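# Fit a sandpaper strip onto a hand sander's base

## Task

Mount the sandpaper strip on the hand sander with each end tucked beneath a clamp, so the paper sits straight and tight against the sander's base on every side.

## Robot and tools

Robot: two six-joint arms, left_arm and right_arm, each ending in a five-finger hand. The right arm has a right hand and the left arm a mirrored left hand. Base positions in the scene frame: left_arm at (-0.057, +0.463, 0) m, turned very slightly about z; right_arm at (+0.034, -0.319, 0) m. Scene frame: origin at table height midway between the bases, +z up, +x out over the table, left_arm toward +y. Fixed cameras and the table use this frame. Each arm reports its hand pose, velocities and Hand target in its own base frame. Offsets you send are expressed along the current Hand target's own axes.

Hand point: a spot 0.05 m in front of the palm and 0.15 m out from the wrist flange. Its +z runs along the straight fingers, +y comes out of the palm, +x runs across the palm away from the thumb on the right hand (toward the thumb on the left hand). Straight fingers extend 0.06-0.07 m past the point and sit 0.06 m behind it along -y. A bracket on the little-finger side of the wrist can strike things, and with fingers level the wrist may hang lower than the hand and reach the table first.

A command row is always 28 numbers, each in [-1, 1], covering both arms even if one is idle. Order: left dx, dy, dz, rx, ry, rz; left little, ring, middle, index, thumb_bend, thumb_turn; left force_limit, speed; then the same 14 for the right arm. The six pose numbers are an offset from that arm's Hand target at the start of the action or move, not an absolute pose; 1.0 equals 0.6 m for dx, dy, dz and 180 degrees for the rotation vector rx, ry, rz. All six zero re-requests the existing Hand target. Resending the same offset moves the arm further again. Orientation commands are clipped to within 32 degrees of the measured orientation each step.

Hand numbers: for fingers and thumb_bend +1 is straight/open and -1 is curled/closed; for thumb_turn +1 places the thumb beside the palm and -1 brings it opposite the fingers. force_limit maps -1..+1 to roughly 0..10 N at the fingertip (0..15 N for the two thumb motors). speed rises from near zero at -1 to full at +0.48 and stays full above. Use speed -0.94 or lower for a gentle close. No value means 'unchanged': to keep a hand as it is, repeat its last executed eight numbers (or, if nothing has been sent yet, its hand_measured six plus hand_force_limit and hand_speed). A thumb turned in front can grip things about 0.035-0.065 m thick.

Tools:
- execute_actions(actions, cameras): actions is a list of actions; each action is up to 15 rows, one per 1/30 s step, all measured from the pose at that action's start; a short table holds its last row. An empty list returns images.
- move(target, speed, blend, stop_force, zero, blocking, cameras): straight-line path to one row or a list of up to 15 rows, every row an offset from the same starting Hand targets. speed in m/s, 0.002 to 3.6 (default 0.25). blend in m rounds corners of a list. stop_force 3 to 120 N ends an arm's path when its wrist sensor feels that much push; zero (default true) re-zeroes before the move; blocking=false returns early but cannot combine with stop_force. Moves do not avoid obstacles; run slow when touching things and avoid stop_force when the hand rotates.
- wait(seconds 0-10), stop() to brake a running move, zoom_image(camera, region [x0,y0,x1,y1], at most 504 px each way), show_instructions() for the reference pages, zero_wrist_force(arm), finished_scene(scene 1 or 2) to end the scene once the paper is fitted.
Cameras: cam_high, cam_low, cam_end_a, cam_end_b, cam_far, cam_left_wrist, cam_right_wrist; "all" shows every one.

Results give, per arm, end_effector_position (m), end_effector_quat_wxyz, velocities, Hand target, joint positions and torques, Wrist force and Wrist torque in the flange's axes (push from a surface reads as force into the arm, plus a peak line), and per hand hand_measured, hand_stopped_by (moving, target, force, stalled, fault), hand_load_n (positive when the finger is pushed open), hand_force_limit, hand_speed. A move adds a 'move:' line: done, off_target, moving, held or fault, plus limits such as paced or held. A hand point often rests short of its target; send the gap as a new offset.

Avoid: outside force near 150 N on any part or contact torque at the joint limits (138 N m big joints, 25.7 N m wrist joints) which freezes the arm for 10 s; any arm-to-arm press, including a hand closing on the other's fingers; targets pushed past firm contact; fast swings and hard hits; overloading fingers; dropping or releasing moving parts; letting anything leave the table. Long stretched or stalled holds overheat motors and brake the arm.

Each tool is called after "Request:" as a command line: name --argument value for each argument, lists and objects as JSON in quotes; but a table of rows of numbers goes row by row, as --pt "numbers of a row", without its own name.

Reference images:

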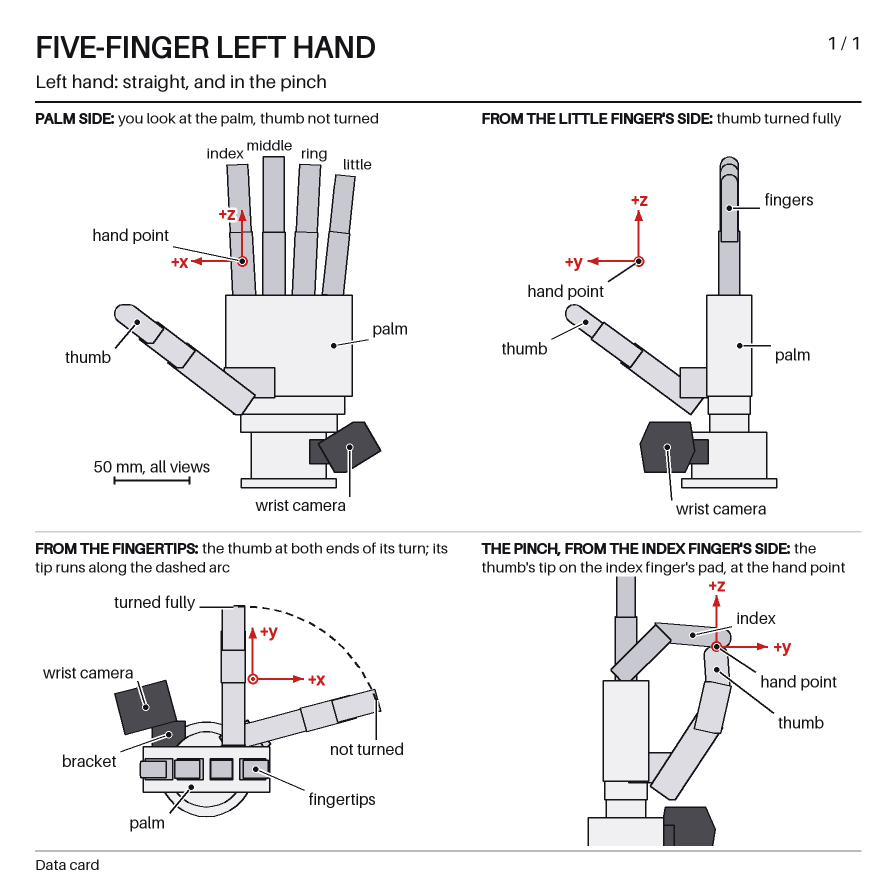

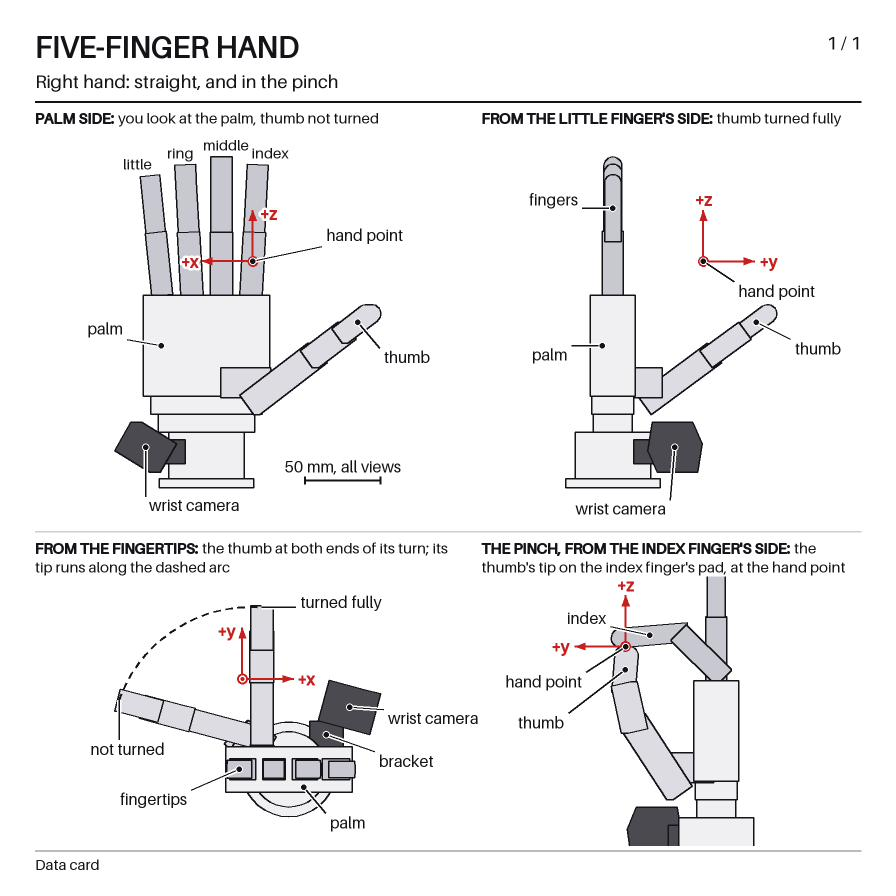

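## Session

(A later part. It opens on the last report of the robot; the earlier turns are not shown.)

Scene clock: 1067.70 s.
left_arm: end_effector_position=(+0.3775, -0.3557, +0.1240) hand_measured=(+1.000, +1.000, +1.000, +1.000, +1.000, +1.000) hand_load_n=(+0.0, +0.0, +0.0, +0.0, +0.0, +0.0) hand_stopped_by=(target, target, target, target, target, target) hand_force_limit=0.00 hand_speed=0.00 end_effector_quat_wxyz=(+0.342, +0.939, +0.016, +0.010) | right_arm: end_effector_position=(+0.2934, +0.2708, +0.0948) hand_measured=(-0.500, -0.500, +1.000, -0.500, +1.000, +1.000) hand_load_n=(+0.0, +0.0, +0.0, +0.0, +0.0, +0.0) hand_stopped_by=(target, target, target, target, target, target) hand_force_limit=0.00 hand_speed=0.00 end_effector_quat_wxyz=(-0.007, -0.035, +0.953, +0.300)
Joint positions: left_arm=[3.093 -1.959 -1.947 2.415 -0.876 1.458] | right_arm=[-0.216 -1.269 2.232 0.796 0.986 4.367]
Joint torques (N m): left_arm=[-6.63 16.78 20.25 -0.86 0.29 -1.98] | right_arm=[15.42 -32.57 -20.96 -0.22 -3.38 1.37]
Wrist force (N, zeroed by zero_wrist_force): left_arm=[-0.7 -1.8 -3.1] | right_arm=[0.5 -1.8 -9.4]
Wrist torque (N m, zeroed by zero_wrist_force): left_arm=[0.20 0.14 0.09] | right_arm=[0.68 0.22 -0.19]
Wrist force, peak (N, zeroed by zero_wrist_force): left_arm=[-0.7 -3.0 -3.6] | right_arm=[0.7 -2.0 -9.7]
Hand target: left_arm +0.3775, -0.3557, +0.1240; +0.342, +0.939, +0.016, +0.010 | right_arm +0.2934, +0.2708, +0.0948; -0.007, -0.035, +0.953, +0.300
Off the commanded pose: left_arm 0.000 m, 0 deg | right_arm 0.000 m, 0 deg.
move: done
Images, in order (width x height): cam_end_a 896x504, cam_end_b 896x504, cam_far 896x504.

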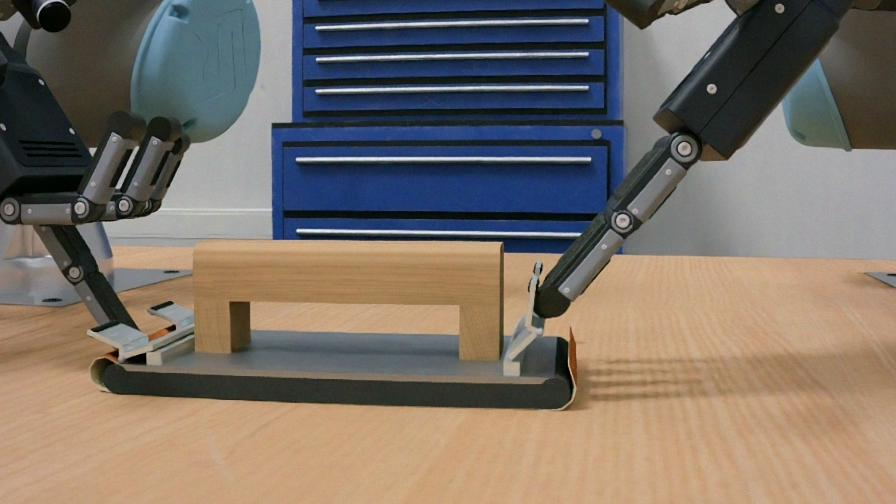

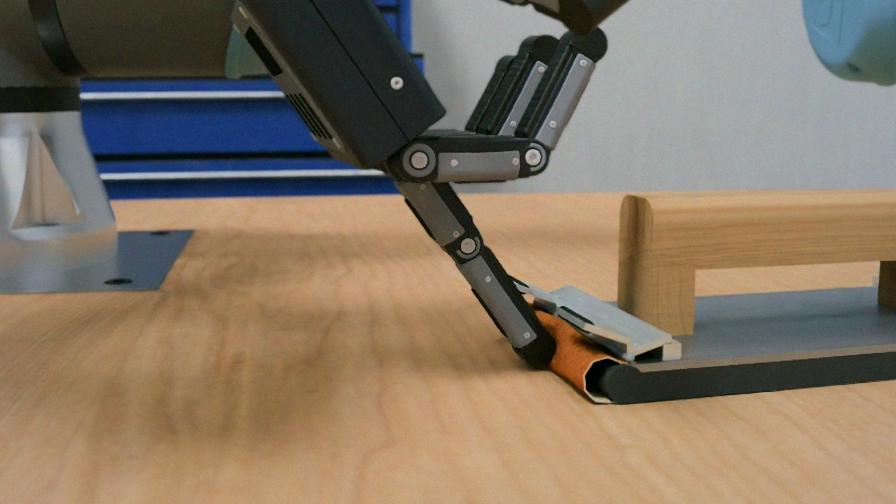

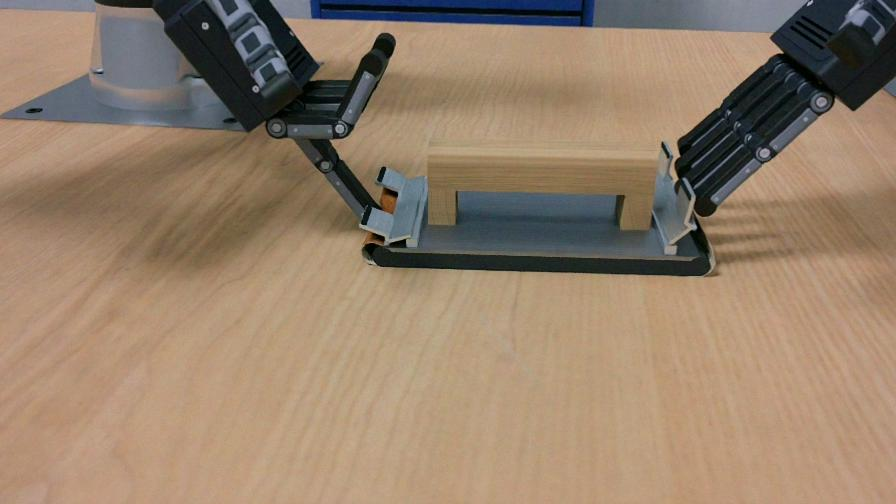

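Request:
move --pt "0 0 0 0 0 0 1 1 1 1 1 1 0 0 0.0023 -0.0273 -0.019 0 0 0 -0.5 -0.5 1 -0.5 1 1 0 0" --pt "0 0 0 0 0 0 1 1 1 1 1 1 0 0 -0.0212 -0.0323 -0.033 -0.0389 0 0 0.9 0.95 1 0.95 1 1 0 0" --speed 0.06 --cameras '["cam_end_b","cam_far","cam_left_wrist","cam_right_wrist"]'

Request:
zoom_image --camera "cam_end_b" --region '[440, 200, 720, 420]'

Request:
zoom_image --camera "cam_far" --region '[290, 130, 440, 290]'

Request:
zoom_image --camera "cam_right_wrist" --region '[180, 0, 420, 200]'

Scene clock: 1125.67 s.
left_arm: end_effector_position=(+0.3775, -0.3557, +0.1240) hand_measured=(+1.000, +1.000, +1.000, +1.000, +1.000, +1.000) hand_load_n=(+0.0, +0.0, +0.0, +0.0, -0.5, +0.0) hand_stopped_by=(target, target, target, target, target, target) hand_force_limit=0.00 hand_speed=0.00 end_effector_quat_wxyz=(+0.342, +0.939, +0.016, +0.010) | right_arm: end_effector_position=(+0.3080, +0.2445, +0.1000) hand_measured=(+0.900, +0.950, +1.000, +0.950, +1.000, +1.000) hand_load_n=(+0.5, +0.0, +0.0, +0.0, +0.0, +0.0) hand_stopped_by=(target, target, target, target, target, target) hand_force_limit=0.00 hand_speed=0.00 end_effector_quat_wxyz=(-0.009, -0.035, +0.933, +0.358)
Joint positions: left_arm=[3.093 -1.959 -1.947 2.415 -0.876 1.458] | right_arm=[-0.368 -1.172 2.24 0.862 0.917 4.148]
Joint torques (N m): left_arm=[-1.64 18.17 19.97 -0.93 1.92 -1.89] | right_arm=[-13.49 -11.1 -18.59 5.06 -2.56 -1.26]
Wrist force (N, zeroed by zero_wrist_force): left_arm=[-0.8 -1.2 -2.2] | right_arm=[-0.2 -0.1 0.0]
Wrist torque (N m, zeroed by zero_wrist_force): left_arm=[0.11 0.18 0.07] | right_arm=[-0.02 0.02 -0.01]
Wrist force, peak (N, zeroed by zero_wrist_force): left_arm=[-0.9 -2.2 -3.0] | right_arm=[0.7 -2.0 -10.0]
Hand target: left_arm +0.3775, -0.3557, +0.1240; +0.342, +0.939, +0.016, +0.010 | right_arm +0.3080, +0.2445, +0.1000; -0.009, -0.035, +0.933, +0.358
Off the commanded pose: left_arm 0.000 m, 0 deg | right_arm 0.000 m, 0 deg.
move: done
Images, in order (width x height): cam_end_b 896x504, cam_far 896x504, cam_left_wrist 672x504, cam_right_wrist 672x504.

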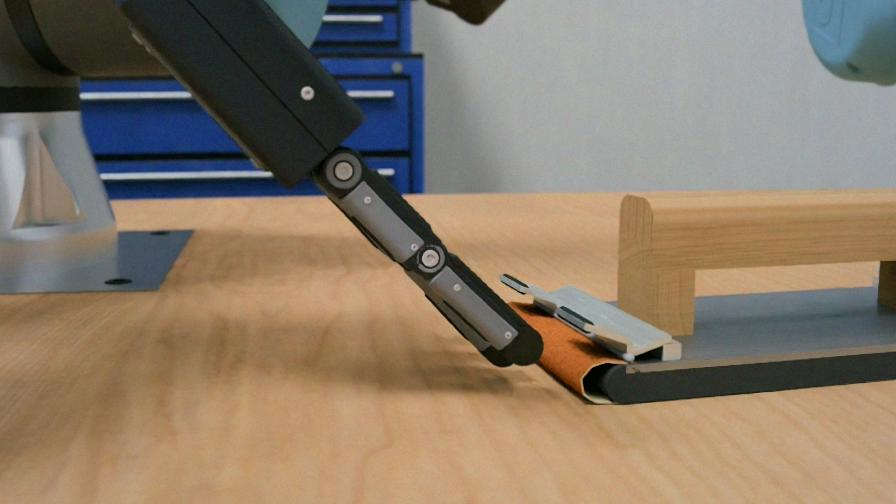

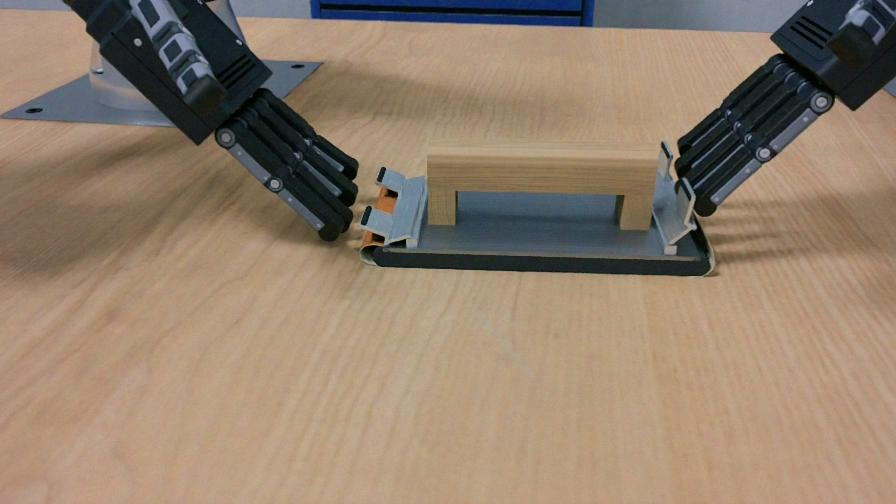

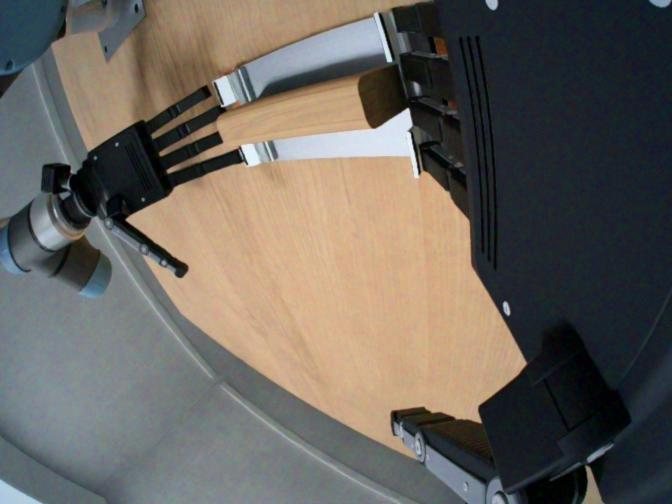

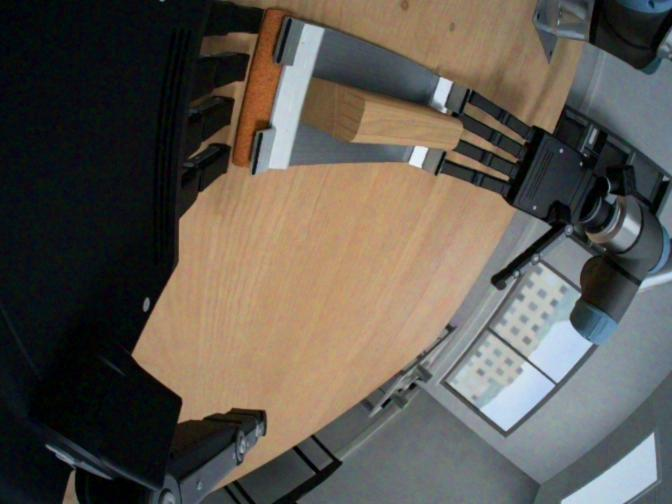

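Scaled by 1.800 from the camera's 896x504 image, which has a finer 1280x720 frame.

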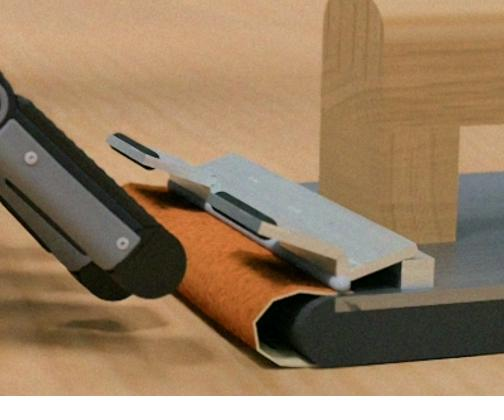

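Scaled by 3.150 from the camera's 896x504 image, which has a finer 1280x720 frame.

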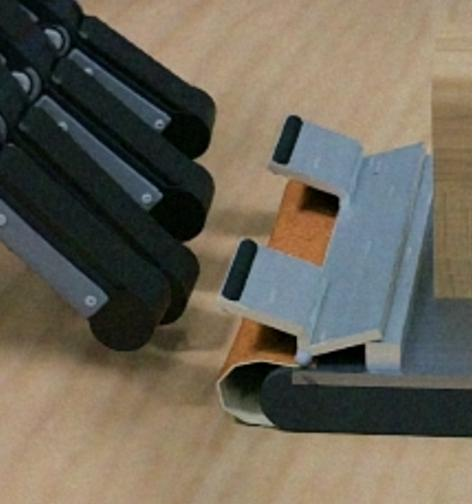

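Scaled by 2.100 from the camera's 672x504 image, which has a finer 960x720 frame.

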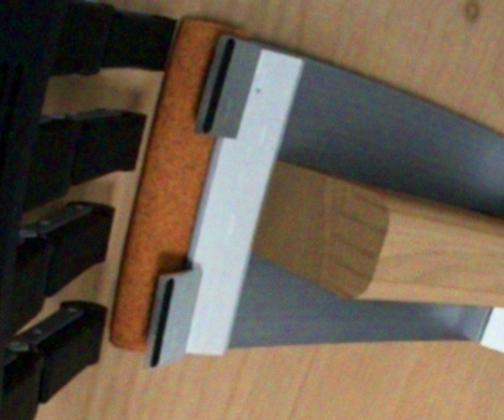

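Request:
move --pt "0.0017 0.0408 -0.0743 0 0 0 1 1 1 1 1 1 0 0 0 0 0 0 0 0 0.9 0.95 1 0.95 1 1 0 0" --pt "-0.0115 0.206 0.0645 0 0 0 1 1 1 1 1 1 0 0 0 0 0 0 0 0 0.9 0.95 1 0.95 1 1 0 0" --speed 0.12 --cameras '["cam_high","cam_end_a","cam_end_b","cam_far"]'

Request:
zoom_image --camera "cam_end_a" --region '[530, 310, 600, 420]'

Request:
zoom_image --camera "cam_high" --region '[320, 120, 470, 260]'

Scene clock: 1218.23 s.
left_arm: end_effector_position=(+0.3747, -0.4753, +0.1738) hand_measured=(+1.000, +1.000, +1.000, +1.000, +1.000, +1.000) hand_load_n=(+0.0, +0.0, +0.0, +0.0, +0.0, +0.0) hand_stopped_by=(target, target, target, target, target, target) hand_force_limit=0.00 hand_speed=0.00 end_effector_quat_wxyz=(+0.342, +0.939, +0.016, +0.010) | right_arm: end_effector_position=(+0.3080, +0.2445, +0.1000) hand_measured=(+0.900, +0.950, +1.000, +0.950, +1.000, +1.000) hand_load_n=(+0.0, +0.0, +0.0, +0.0, +0.0, +0.0) hand_stopped_by=(target, target, target, target, target, target) hand_force_limit=0.00 hand_speed=0.00 end_effector_quat_wxyz=(-0.009, -0.035, +0.933, +0.358)
Joint positions: left_arm=[2.779 -1.967 -1.7 2.419 -0.94 1.067] | right_arm=[-0.368 -1.172 2.24 0.862 0.917 4.148]
Joint torques (N m): left_arm=[-6.29 21.43 23.74 -0.35 -0.48 -1.89] | right_arm=[-11.67 -11.9 -1.56 5.05 -1.95 -1.2]
Wrist force (N, zeroed by zero_wrist_force): left_arm=[-0.8 -1.0 1.0] | right_arm=[-0.1 -0.2 0.3]
Wrist torque (N m, zeroed by zero_wrist_force): left_arm=[-0.15 0.16 0.06] | right_arm=[-0.06 0.00 -0.01]
Wrist force, peak (N, zeroed by zero_wrist_force): left_arm=[-0.8 -1.5 -2.5] | right_arm=[-0.1 -0.3 0.6]
Hand target: left_arm +0.3747, -0.4754, +0.1738; +0.342, +0.939, +0.016, +0.010 | right_arm +0.3080, +0.2445, +0.1000; -0.009, -0.035, +0.933, +0.358
Off the commanded pose: left_arm 0.000 m, 0 deg | right_arm 0.000 m, 0 deg.
move: done
Images, in order (width x height): cam_high 896x504, cam_end_a 896x504, cam_end_b 896x504, cam_far 896x504.

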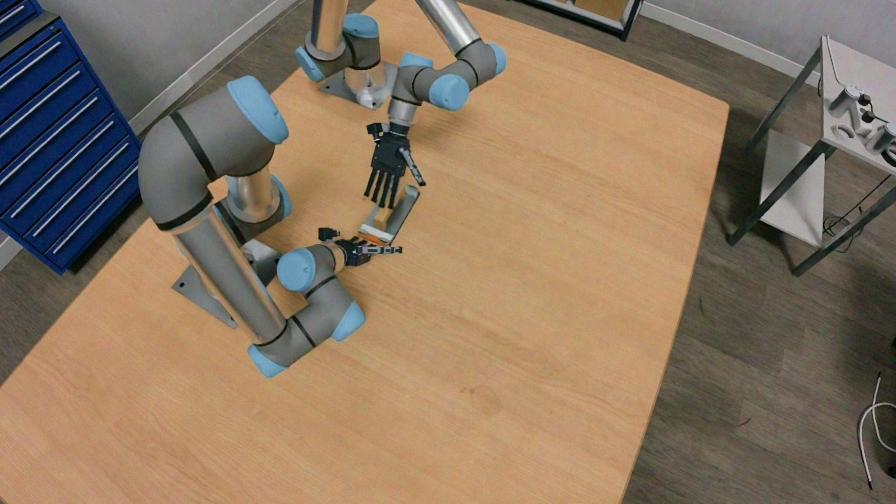

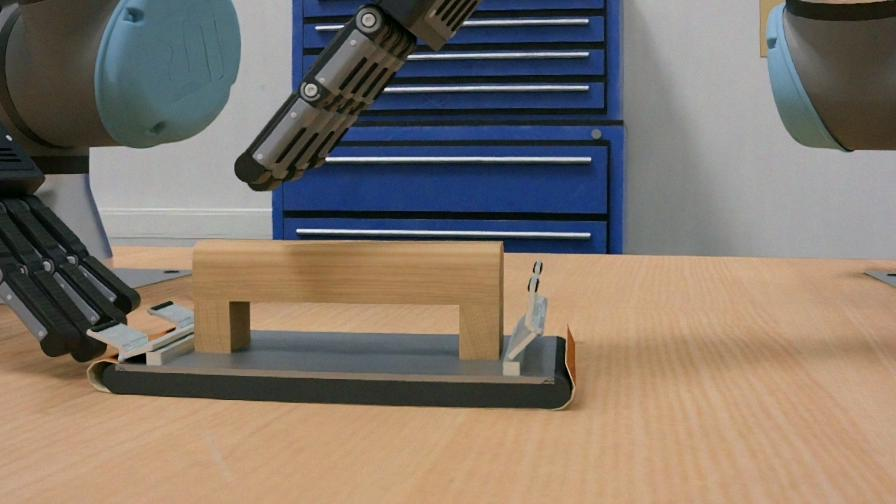

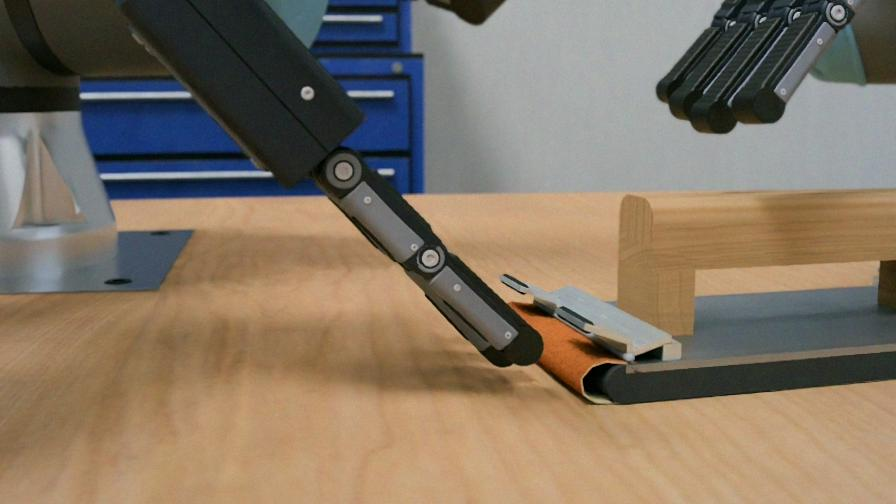

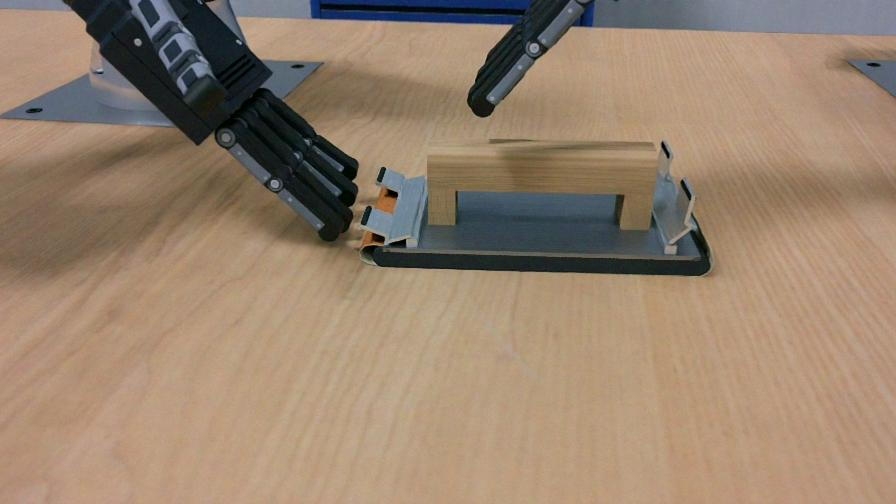

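Scaled by 4.582 from the camera's 896x504 image, which has a finer 1280x720 frame.

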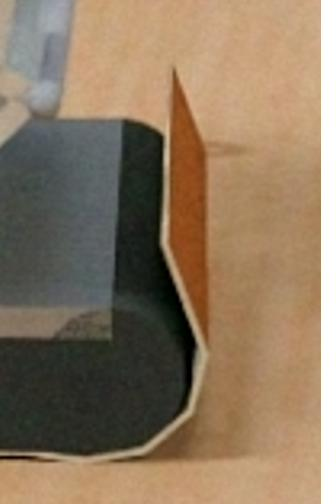

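Scaled by 3.360 from the camera's 896x504 image, which has a finer 1280x720 frame.

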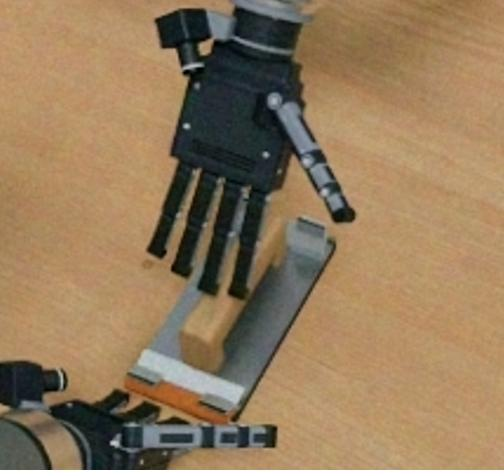

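Request:
move --pt "-0.0103 -0.0239 0.0276 0 0 0 1 1 1 1 1 1 0 0 0 0 0 0 0 0 0.9 0.95 1 0.95 1 1 0 0" --speed 0.02 --stop_force 7 --cameras '["cam_end_a","cam_far","cam_high"]'

Scene clock: 1234.67 s.
left_arm: end_effector_position=(+0.3687, -0.4753, +0.1522) hand_measured=(+1.000, +1.000, +1.000, +1.000, +1.000, +1.000) hand_load_n=(+0.0, +0.0, -2.0, +0.0, +0.0, +0.0) hand_stopped_by=(target, target, target, target, target, target) hand_force_limit=0.00 hand_speed=0.00 end_effector_quat_wxyz=(+0.342, +0.939, +0.016, +0.010) | right_arm: end_effector_position=(+0.3080, +0.2445, +0.1000) hand_measured=(+0.900, +0.950, +1.000, +0.950, +1.000, +1.000) hand_load_n=(+0.0, +0.0, +0.0, +0.0, +0.0, +0.0) hand_stopped_by=(target, target, target, target, target, target) hand_force_limit=0.00 hand_speed=0.00 end_effector_quat_wxyz=(-0.009, -0.035, +0.933, +0.358)
Joint positions: left_arm=[2.774 -1.983 -1.739 2.478 -0.941 1.061] | right_arm=[-0.368 -1.172 2.24 0.862 0.917 4.148]
Joint torques (N m): left_arm=[-4.05 29.07 22.03 -3.87 -0.46 -1.07] | right_arm=[-10.44 -12.14 1.78 4.99 -1.6 -1.26]
Wrist force (N, zeroed by zero_wrist_force): left_arm=[0.6 1.7 -7.8] | right_arm=[-0.2 -0.3 0.3]
Wrist torque (N m, zeroed by zero_wrist_force): left_arm=[0.35 0.13 0.10] | right_arm=[-0.06 0.02 -0.01]
Wrist force, peak (N, zeroed by zero_wrist_force): left_arm=[0.5 1.5 -7.9] | right_arm=[0.1 -0.2 0.8]
Hand target: left_arm +0.3688, -0.4753, +0.1523; +0.342, +0.939, +0.016, +0.010 | right_arm +0.3080, +0.2445, +0.1000; -0.009, -0.035, +0.933, +0.358
Off the commanded pose: left_arm 0.000 m, 0 deg | right_arm 0.000 m, 0 deg.
move: contact (left_arm)
Images, in order (width x height): cam_high 896x504, cam_end_a 896x504, cam_far 896x504.

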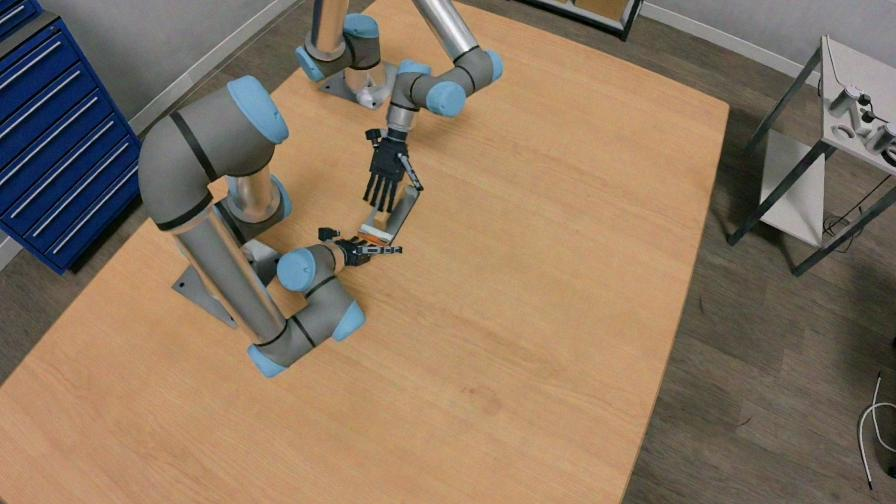

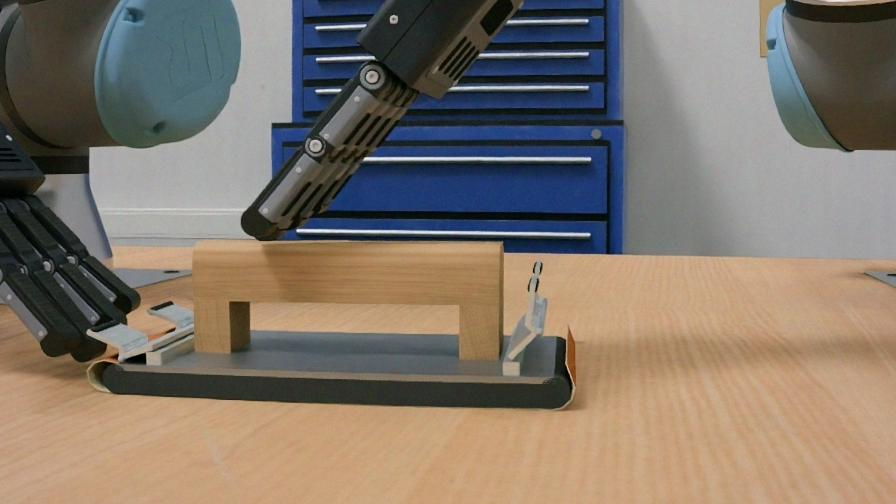

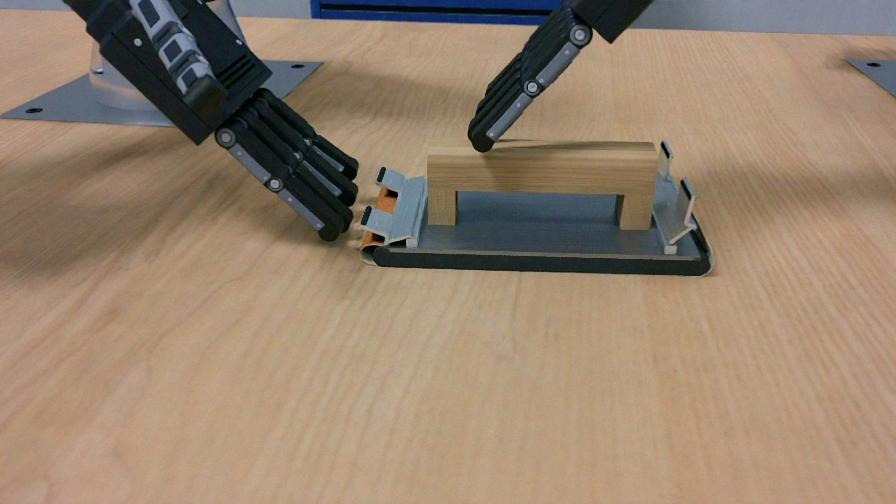

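Request:
move --pt "0 0 0 0 0 0 1 1 1 1 1 1 0 0 -0.0003 0.0145 0.0198 0 0 0 0.9 0.95 1 0.95 1 1 0 0" --speed 0.03 --stop_force 8 --cameras '["cam_end_a","cam_far","cam_end_b","cam_right_wrist"]'

Request:
zoom_image --camera "cam_far" --region '[290, 130, 440, 290]'

Request:
zoom_image --camera "cam_end_b" --region '[440, 200, 720, 420]'

Request:
zoom_image --camera "cam_right_wrist" --region '[180, 0, 420, 200]'

Scene clock: 1245.60 s.
left_arm: end_effector_position=(+0.3688, -0.4753, +0.1523) hand_measured=(+1.000, +1.000, +1.000, +1.000, +1.000, +1.000) hand_load_n=(+0.0, +0.0, -1.5, +0.0, +0.0, +0.0) hand_stopped_by=(target, target, target, target, target, target) hand_force_limit=0.00 hand_speed=0.00 end_effector_quat_wxyz=(+0.342, +0.939, +0.016, +0.010) | right_arm: end_effector_position=(+0.3072, +0.2584, +0.0971) hand_measured=(+0.900, +0.950, +1.000, +0.950, +1.000, +1.000) hand_load_n=(+1.5, +0.0, +0.5, +0.0, +0.0, +0.0) hand_stopped_by=(target, target, target, target, target, target) hand_force_limit=0.00 hand_speed=0.00 end_effector_quat_wxyz=(-0.009, -0.035, +0.933, +0.358)
Joint positions: left_arm=[2.774 -1.983 -1.739 2.478 -0.941 1.061] | right_arm=[-0.319 -1.17 2.234 0.83 0.901 4.207]
Joint torques (N m): left_arm=[3.14 30.73 22.23 -3.2 1.15 0.61] | right_arm=[-11.98 -17.54 1.06 5.3 -0.29 -1.19]
Wrist force (N, zeroed by zero_wrist_force): left_arm=[0.4 1.0 -7.5] | right_arm=[1.3 -4.4 -5.8]
Wrist torque (N m, zeroed by zero_wrist_force): left_arm=[0.35 0.09 0.10] | right_arm=[0.53 0.16 -0.12]
Wrist force, peak (N, zeroed by zero_wrist_force): left_arm=[0.4 1.3 -7.8] | right_arm=[1.1 -5.1 -7.3]
Hand target: left_arm +0.3688, -0.4753, +0.1523; +0.342, +0.939, +0.016, +0.010 | right_arm +0.3072, +0.2585, +0.0971; -0.009, -0.035, +0.933, +0.358
Off the commanded pose: left_arm 0.000 m, 0 deg | right_arm 0.000 m, 0 deg.
move: contact (right_arm)
Images, in order (width x height): cam_end_a 896x504, cam_end_b 896x504, cam_far 896x504, cam_right_wrist 672x504.

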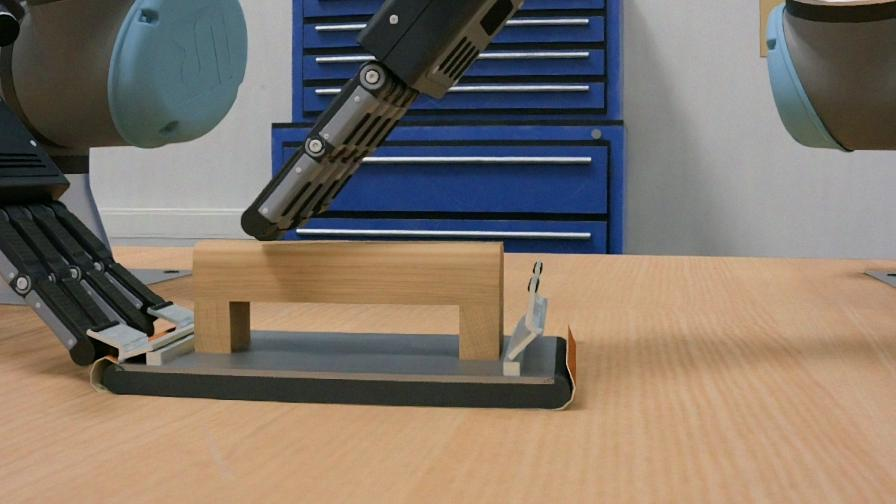

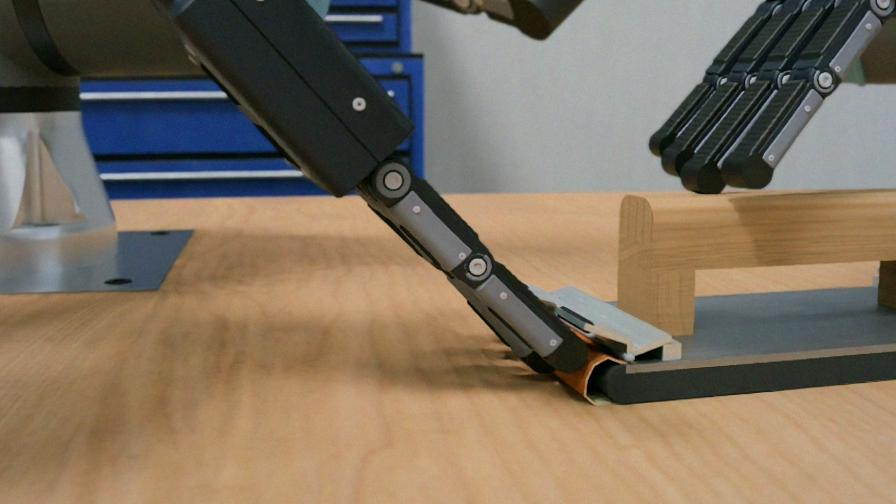

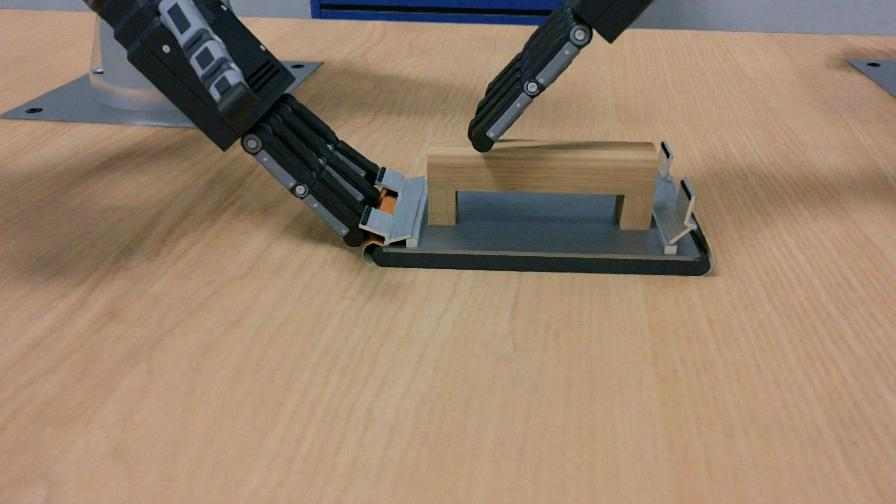

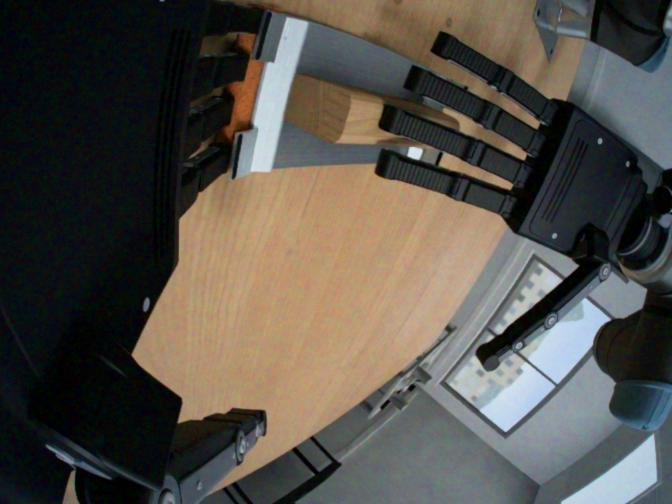

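Scaled by 3.150 from the camera's 896x504 image, which has a finer 1280x720 frame.

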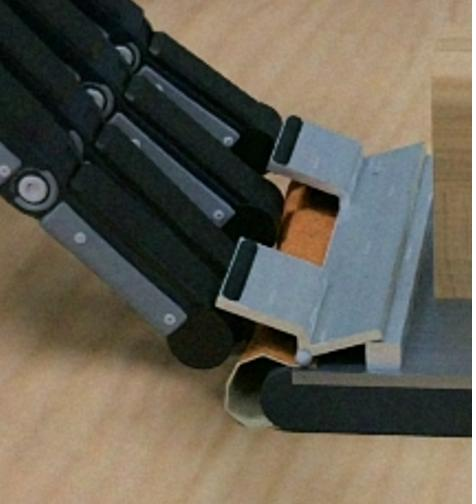

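Scaled by 1.800 from the camera's 896x504 image, which has a finer 1280x720 frame.

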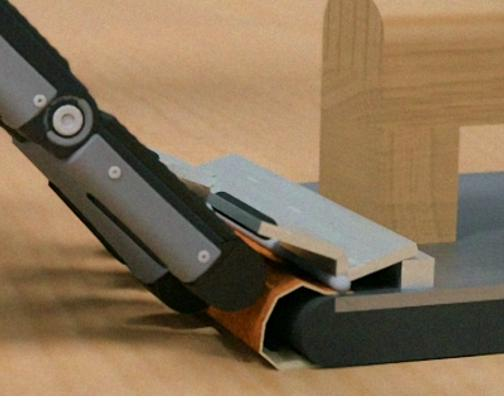

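Scaled by 2.100 from the camera's 672x504 image, which has a finer 960x720 frame.

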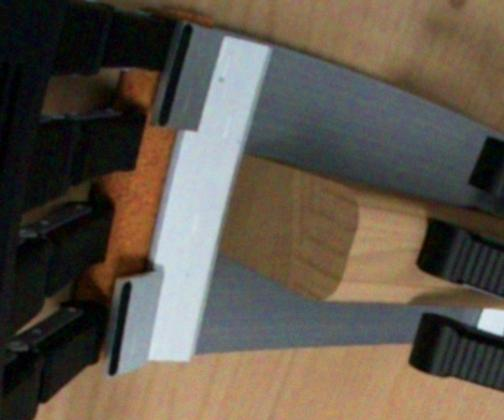

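Request:
move --pt "0 0 0 0 0 0 1 1 1 1 1 1 0 0 0 0 0 0 0 0 0.55 0.95 1 0.6 1 1 0.8 -0.6" --speed 0.03 --cameras '["cam_end_a","cam_far","cam_end_b","cam_right_wrist"]'

Request:
zoom_image --camera "cam_far" --region '[290, 130, 440, 290]'

Request:
zoom_image --camera "cam_end_b" --region '[440, 200, 720, 420]'

Request:
zoom_image --camera "cam_right_wrist" --region '[180, 0, 420, 200]'

Scene clock: 1261.77 s.
left_arm: end_effector_position=(+0.3688, -0.4753, +0.1523) hand_measured=(+1.000, +1.000, +1.000, +1.000, +1.000, +1.000) hand_load_n=(-0.5, +0.0, +0.5, +0.0, +0.0, +0.0) hand_stopped_by=(target, target, target, target, target, target) hand_force_limit=0.00 hand_speed=0.00 end_effector_quat_wxyz=(+0.342, +0.939, +0.016, +0.010) | right_arm: end_effector_position=(+0.3072, +0.2584, +0.0971) hand_measured=(+0.870, +0.950, +1.000, +0.886, +1.000, +1.000) hand_load_n=(+6.5, +0.0, +0.5, +15.0, +0.0, +0.0) hand_stopped_by=(force, target, target, force, target, target) hand_force_limit=0.80 hand_speed=-0.60 end_effector_quat_wxyz=(-0.009, -0.035, +0.933, +0.358)
Joint positions: left_arm=[2.774 -1.983 -1.739 2.478 -0.941 1.061] | right_arm=[-0.319 -1.17 2.234 0.83 0.901 4.207]
Joint torques (N m): left_arm=[2.93 29.83 21.75 -0.61 1.21 0.75] | right_arm=[-3.04 -34.37 4 5.4 -7.9 -0.35]
Wrist force (N, zeroed by zero_wrist_force): left_arm=[-1.9 -0.5 -18.2] | right_arm=[-0.4 -20.2 -6.8]
Wrist torque (N m, zeroed by zero_wrist_force): left_arm=[1.10 -0.31 -0.02] | right_arm=[1.11 0.16 -0.46]
Wrist force, peak (N, zeroed by zero_wrist_force): left_arm=[-2.3 -0.7 -18.2] | right_arm=[-1.1 -20.3 -6.7]
Hand target: left_arm +0.3688, -0.4753, +0.1523; +0.342, +0.939, +0.016, +0.010 | right_arm +0.3072, +0.2585, +0.0971; -0.009, -0.035, +0.933, +0.358
Off the commanded pose: left_arm 0.000 m, 0 deg | right_arm 0.000 m, 0 deg.
move: done
Images, in order (width x height): cam_end_a 896x504, cam_end_b 896x504, cam_far 896x504, cam_right_wrist 672x504.

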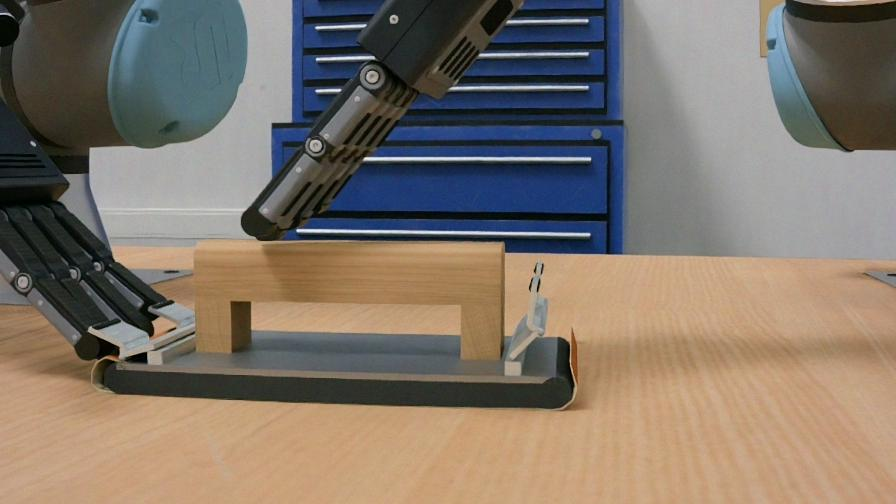

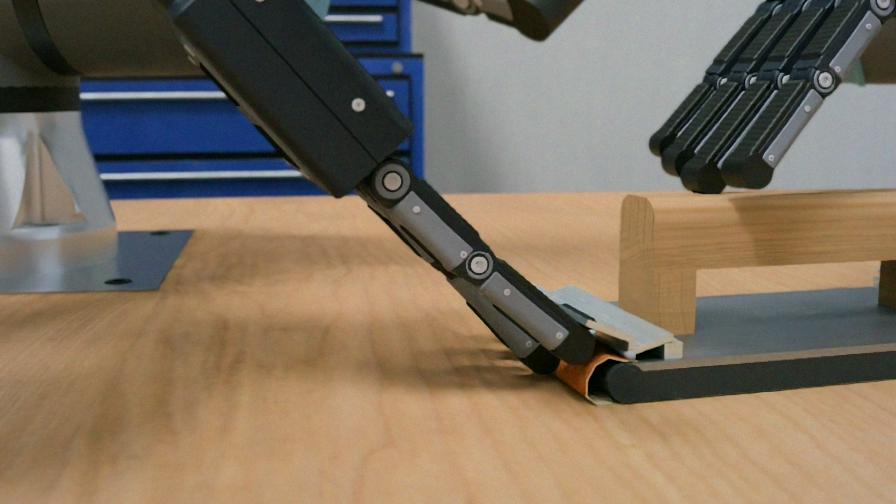

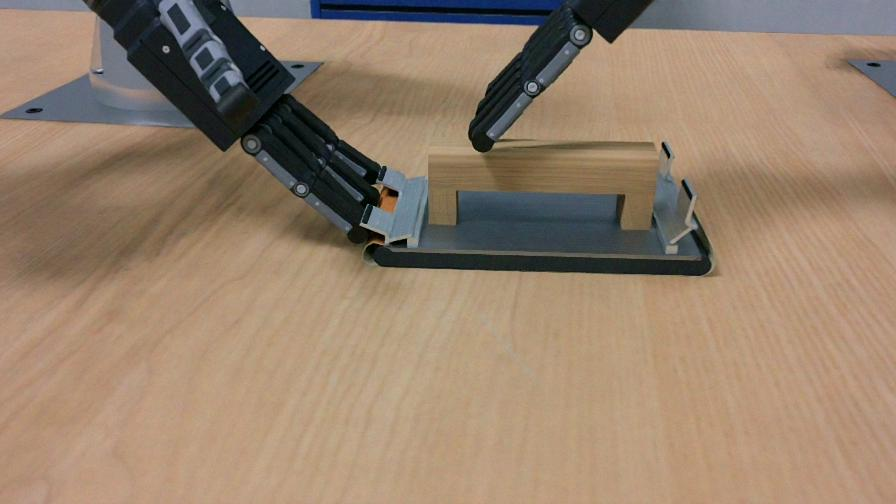

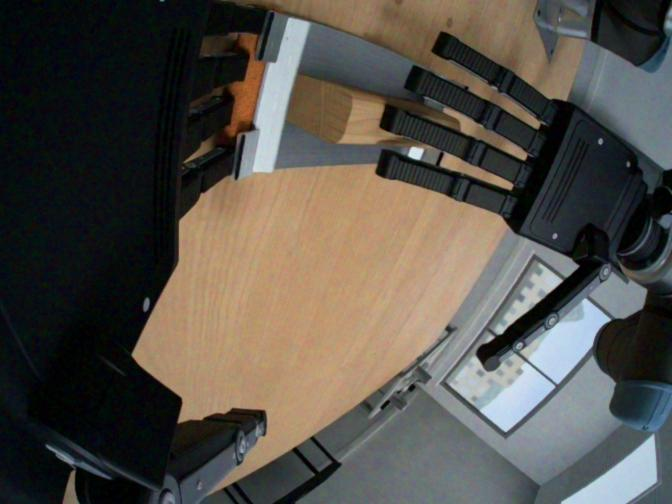

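Scaled by 3.150 from the camera's 896x504 image, which has a finer 1280x720 frame.

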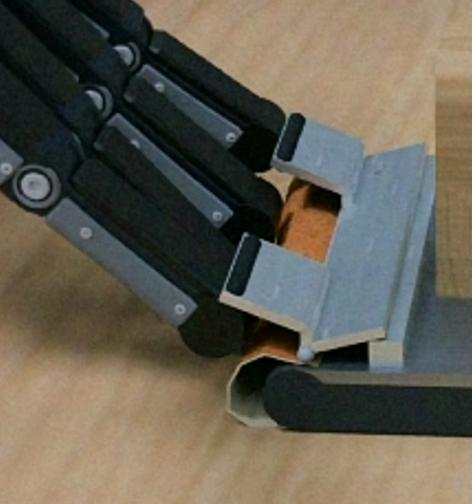

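Scaled by 1.800 from the camera's 896x504 image, which has a finer 1280x720 frame.

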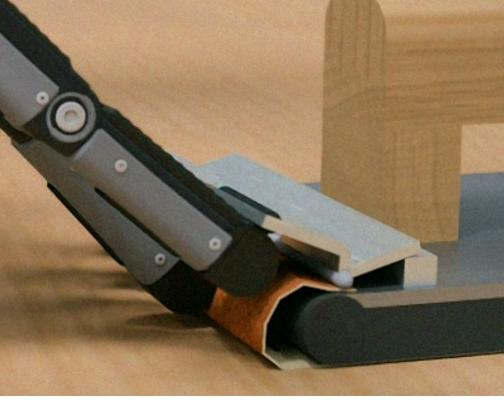

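Scaled by 2.100 from the camera's 672x504 image, which has a finer 960x720 frame.

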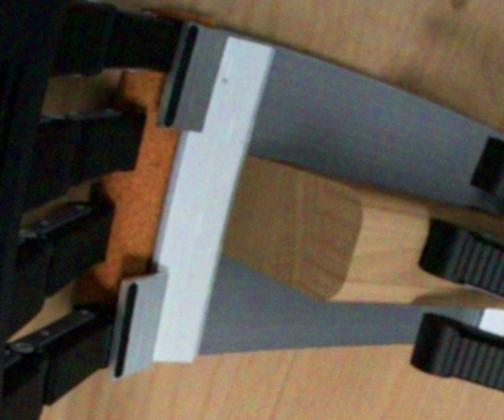

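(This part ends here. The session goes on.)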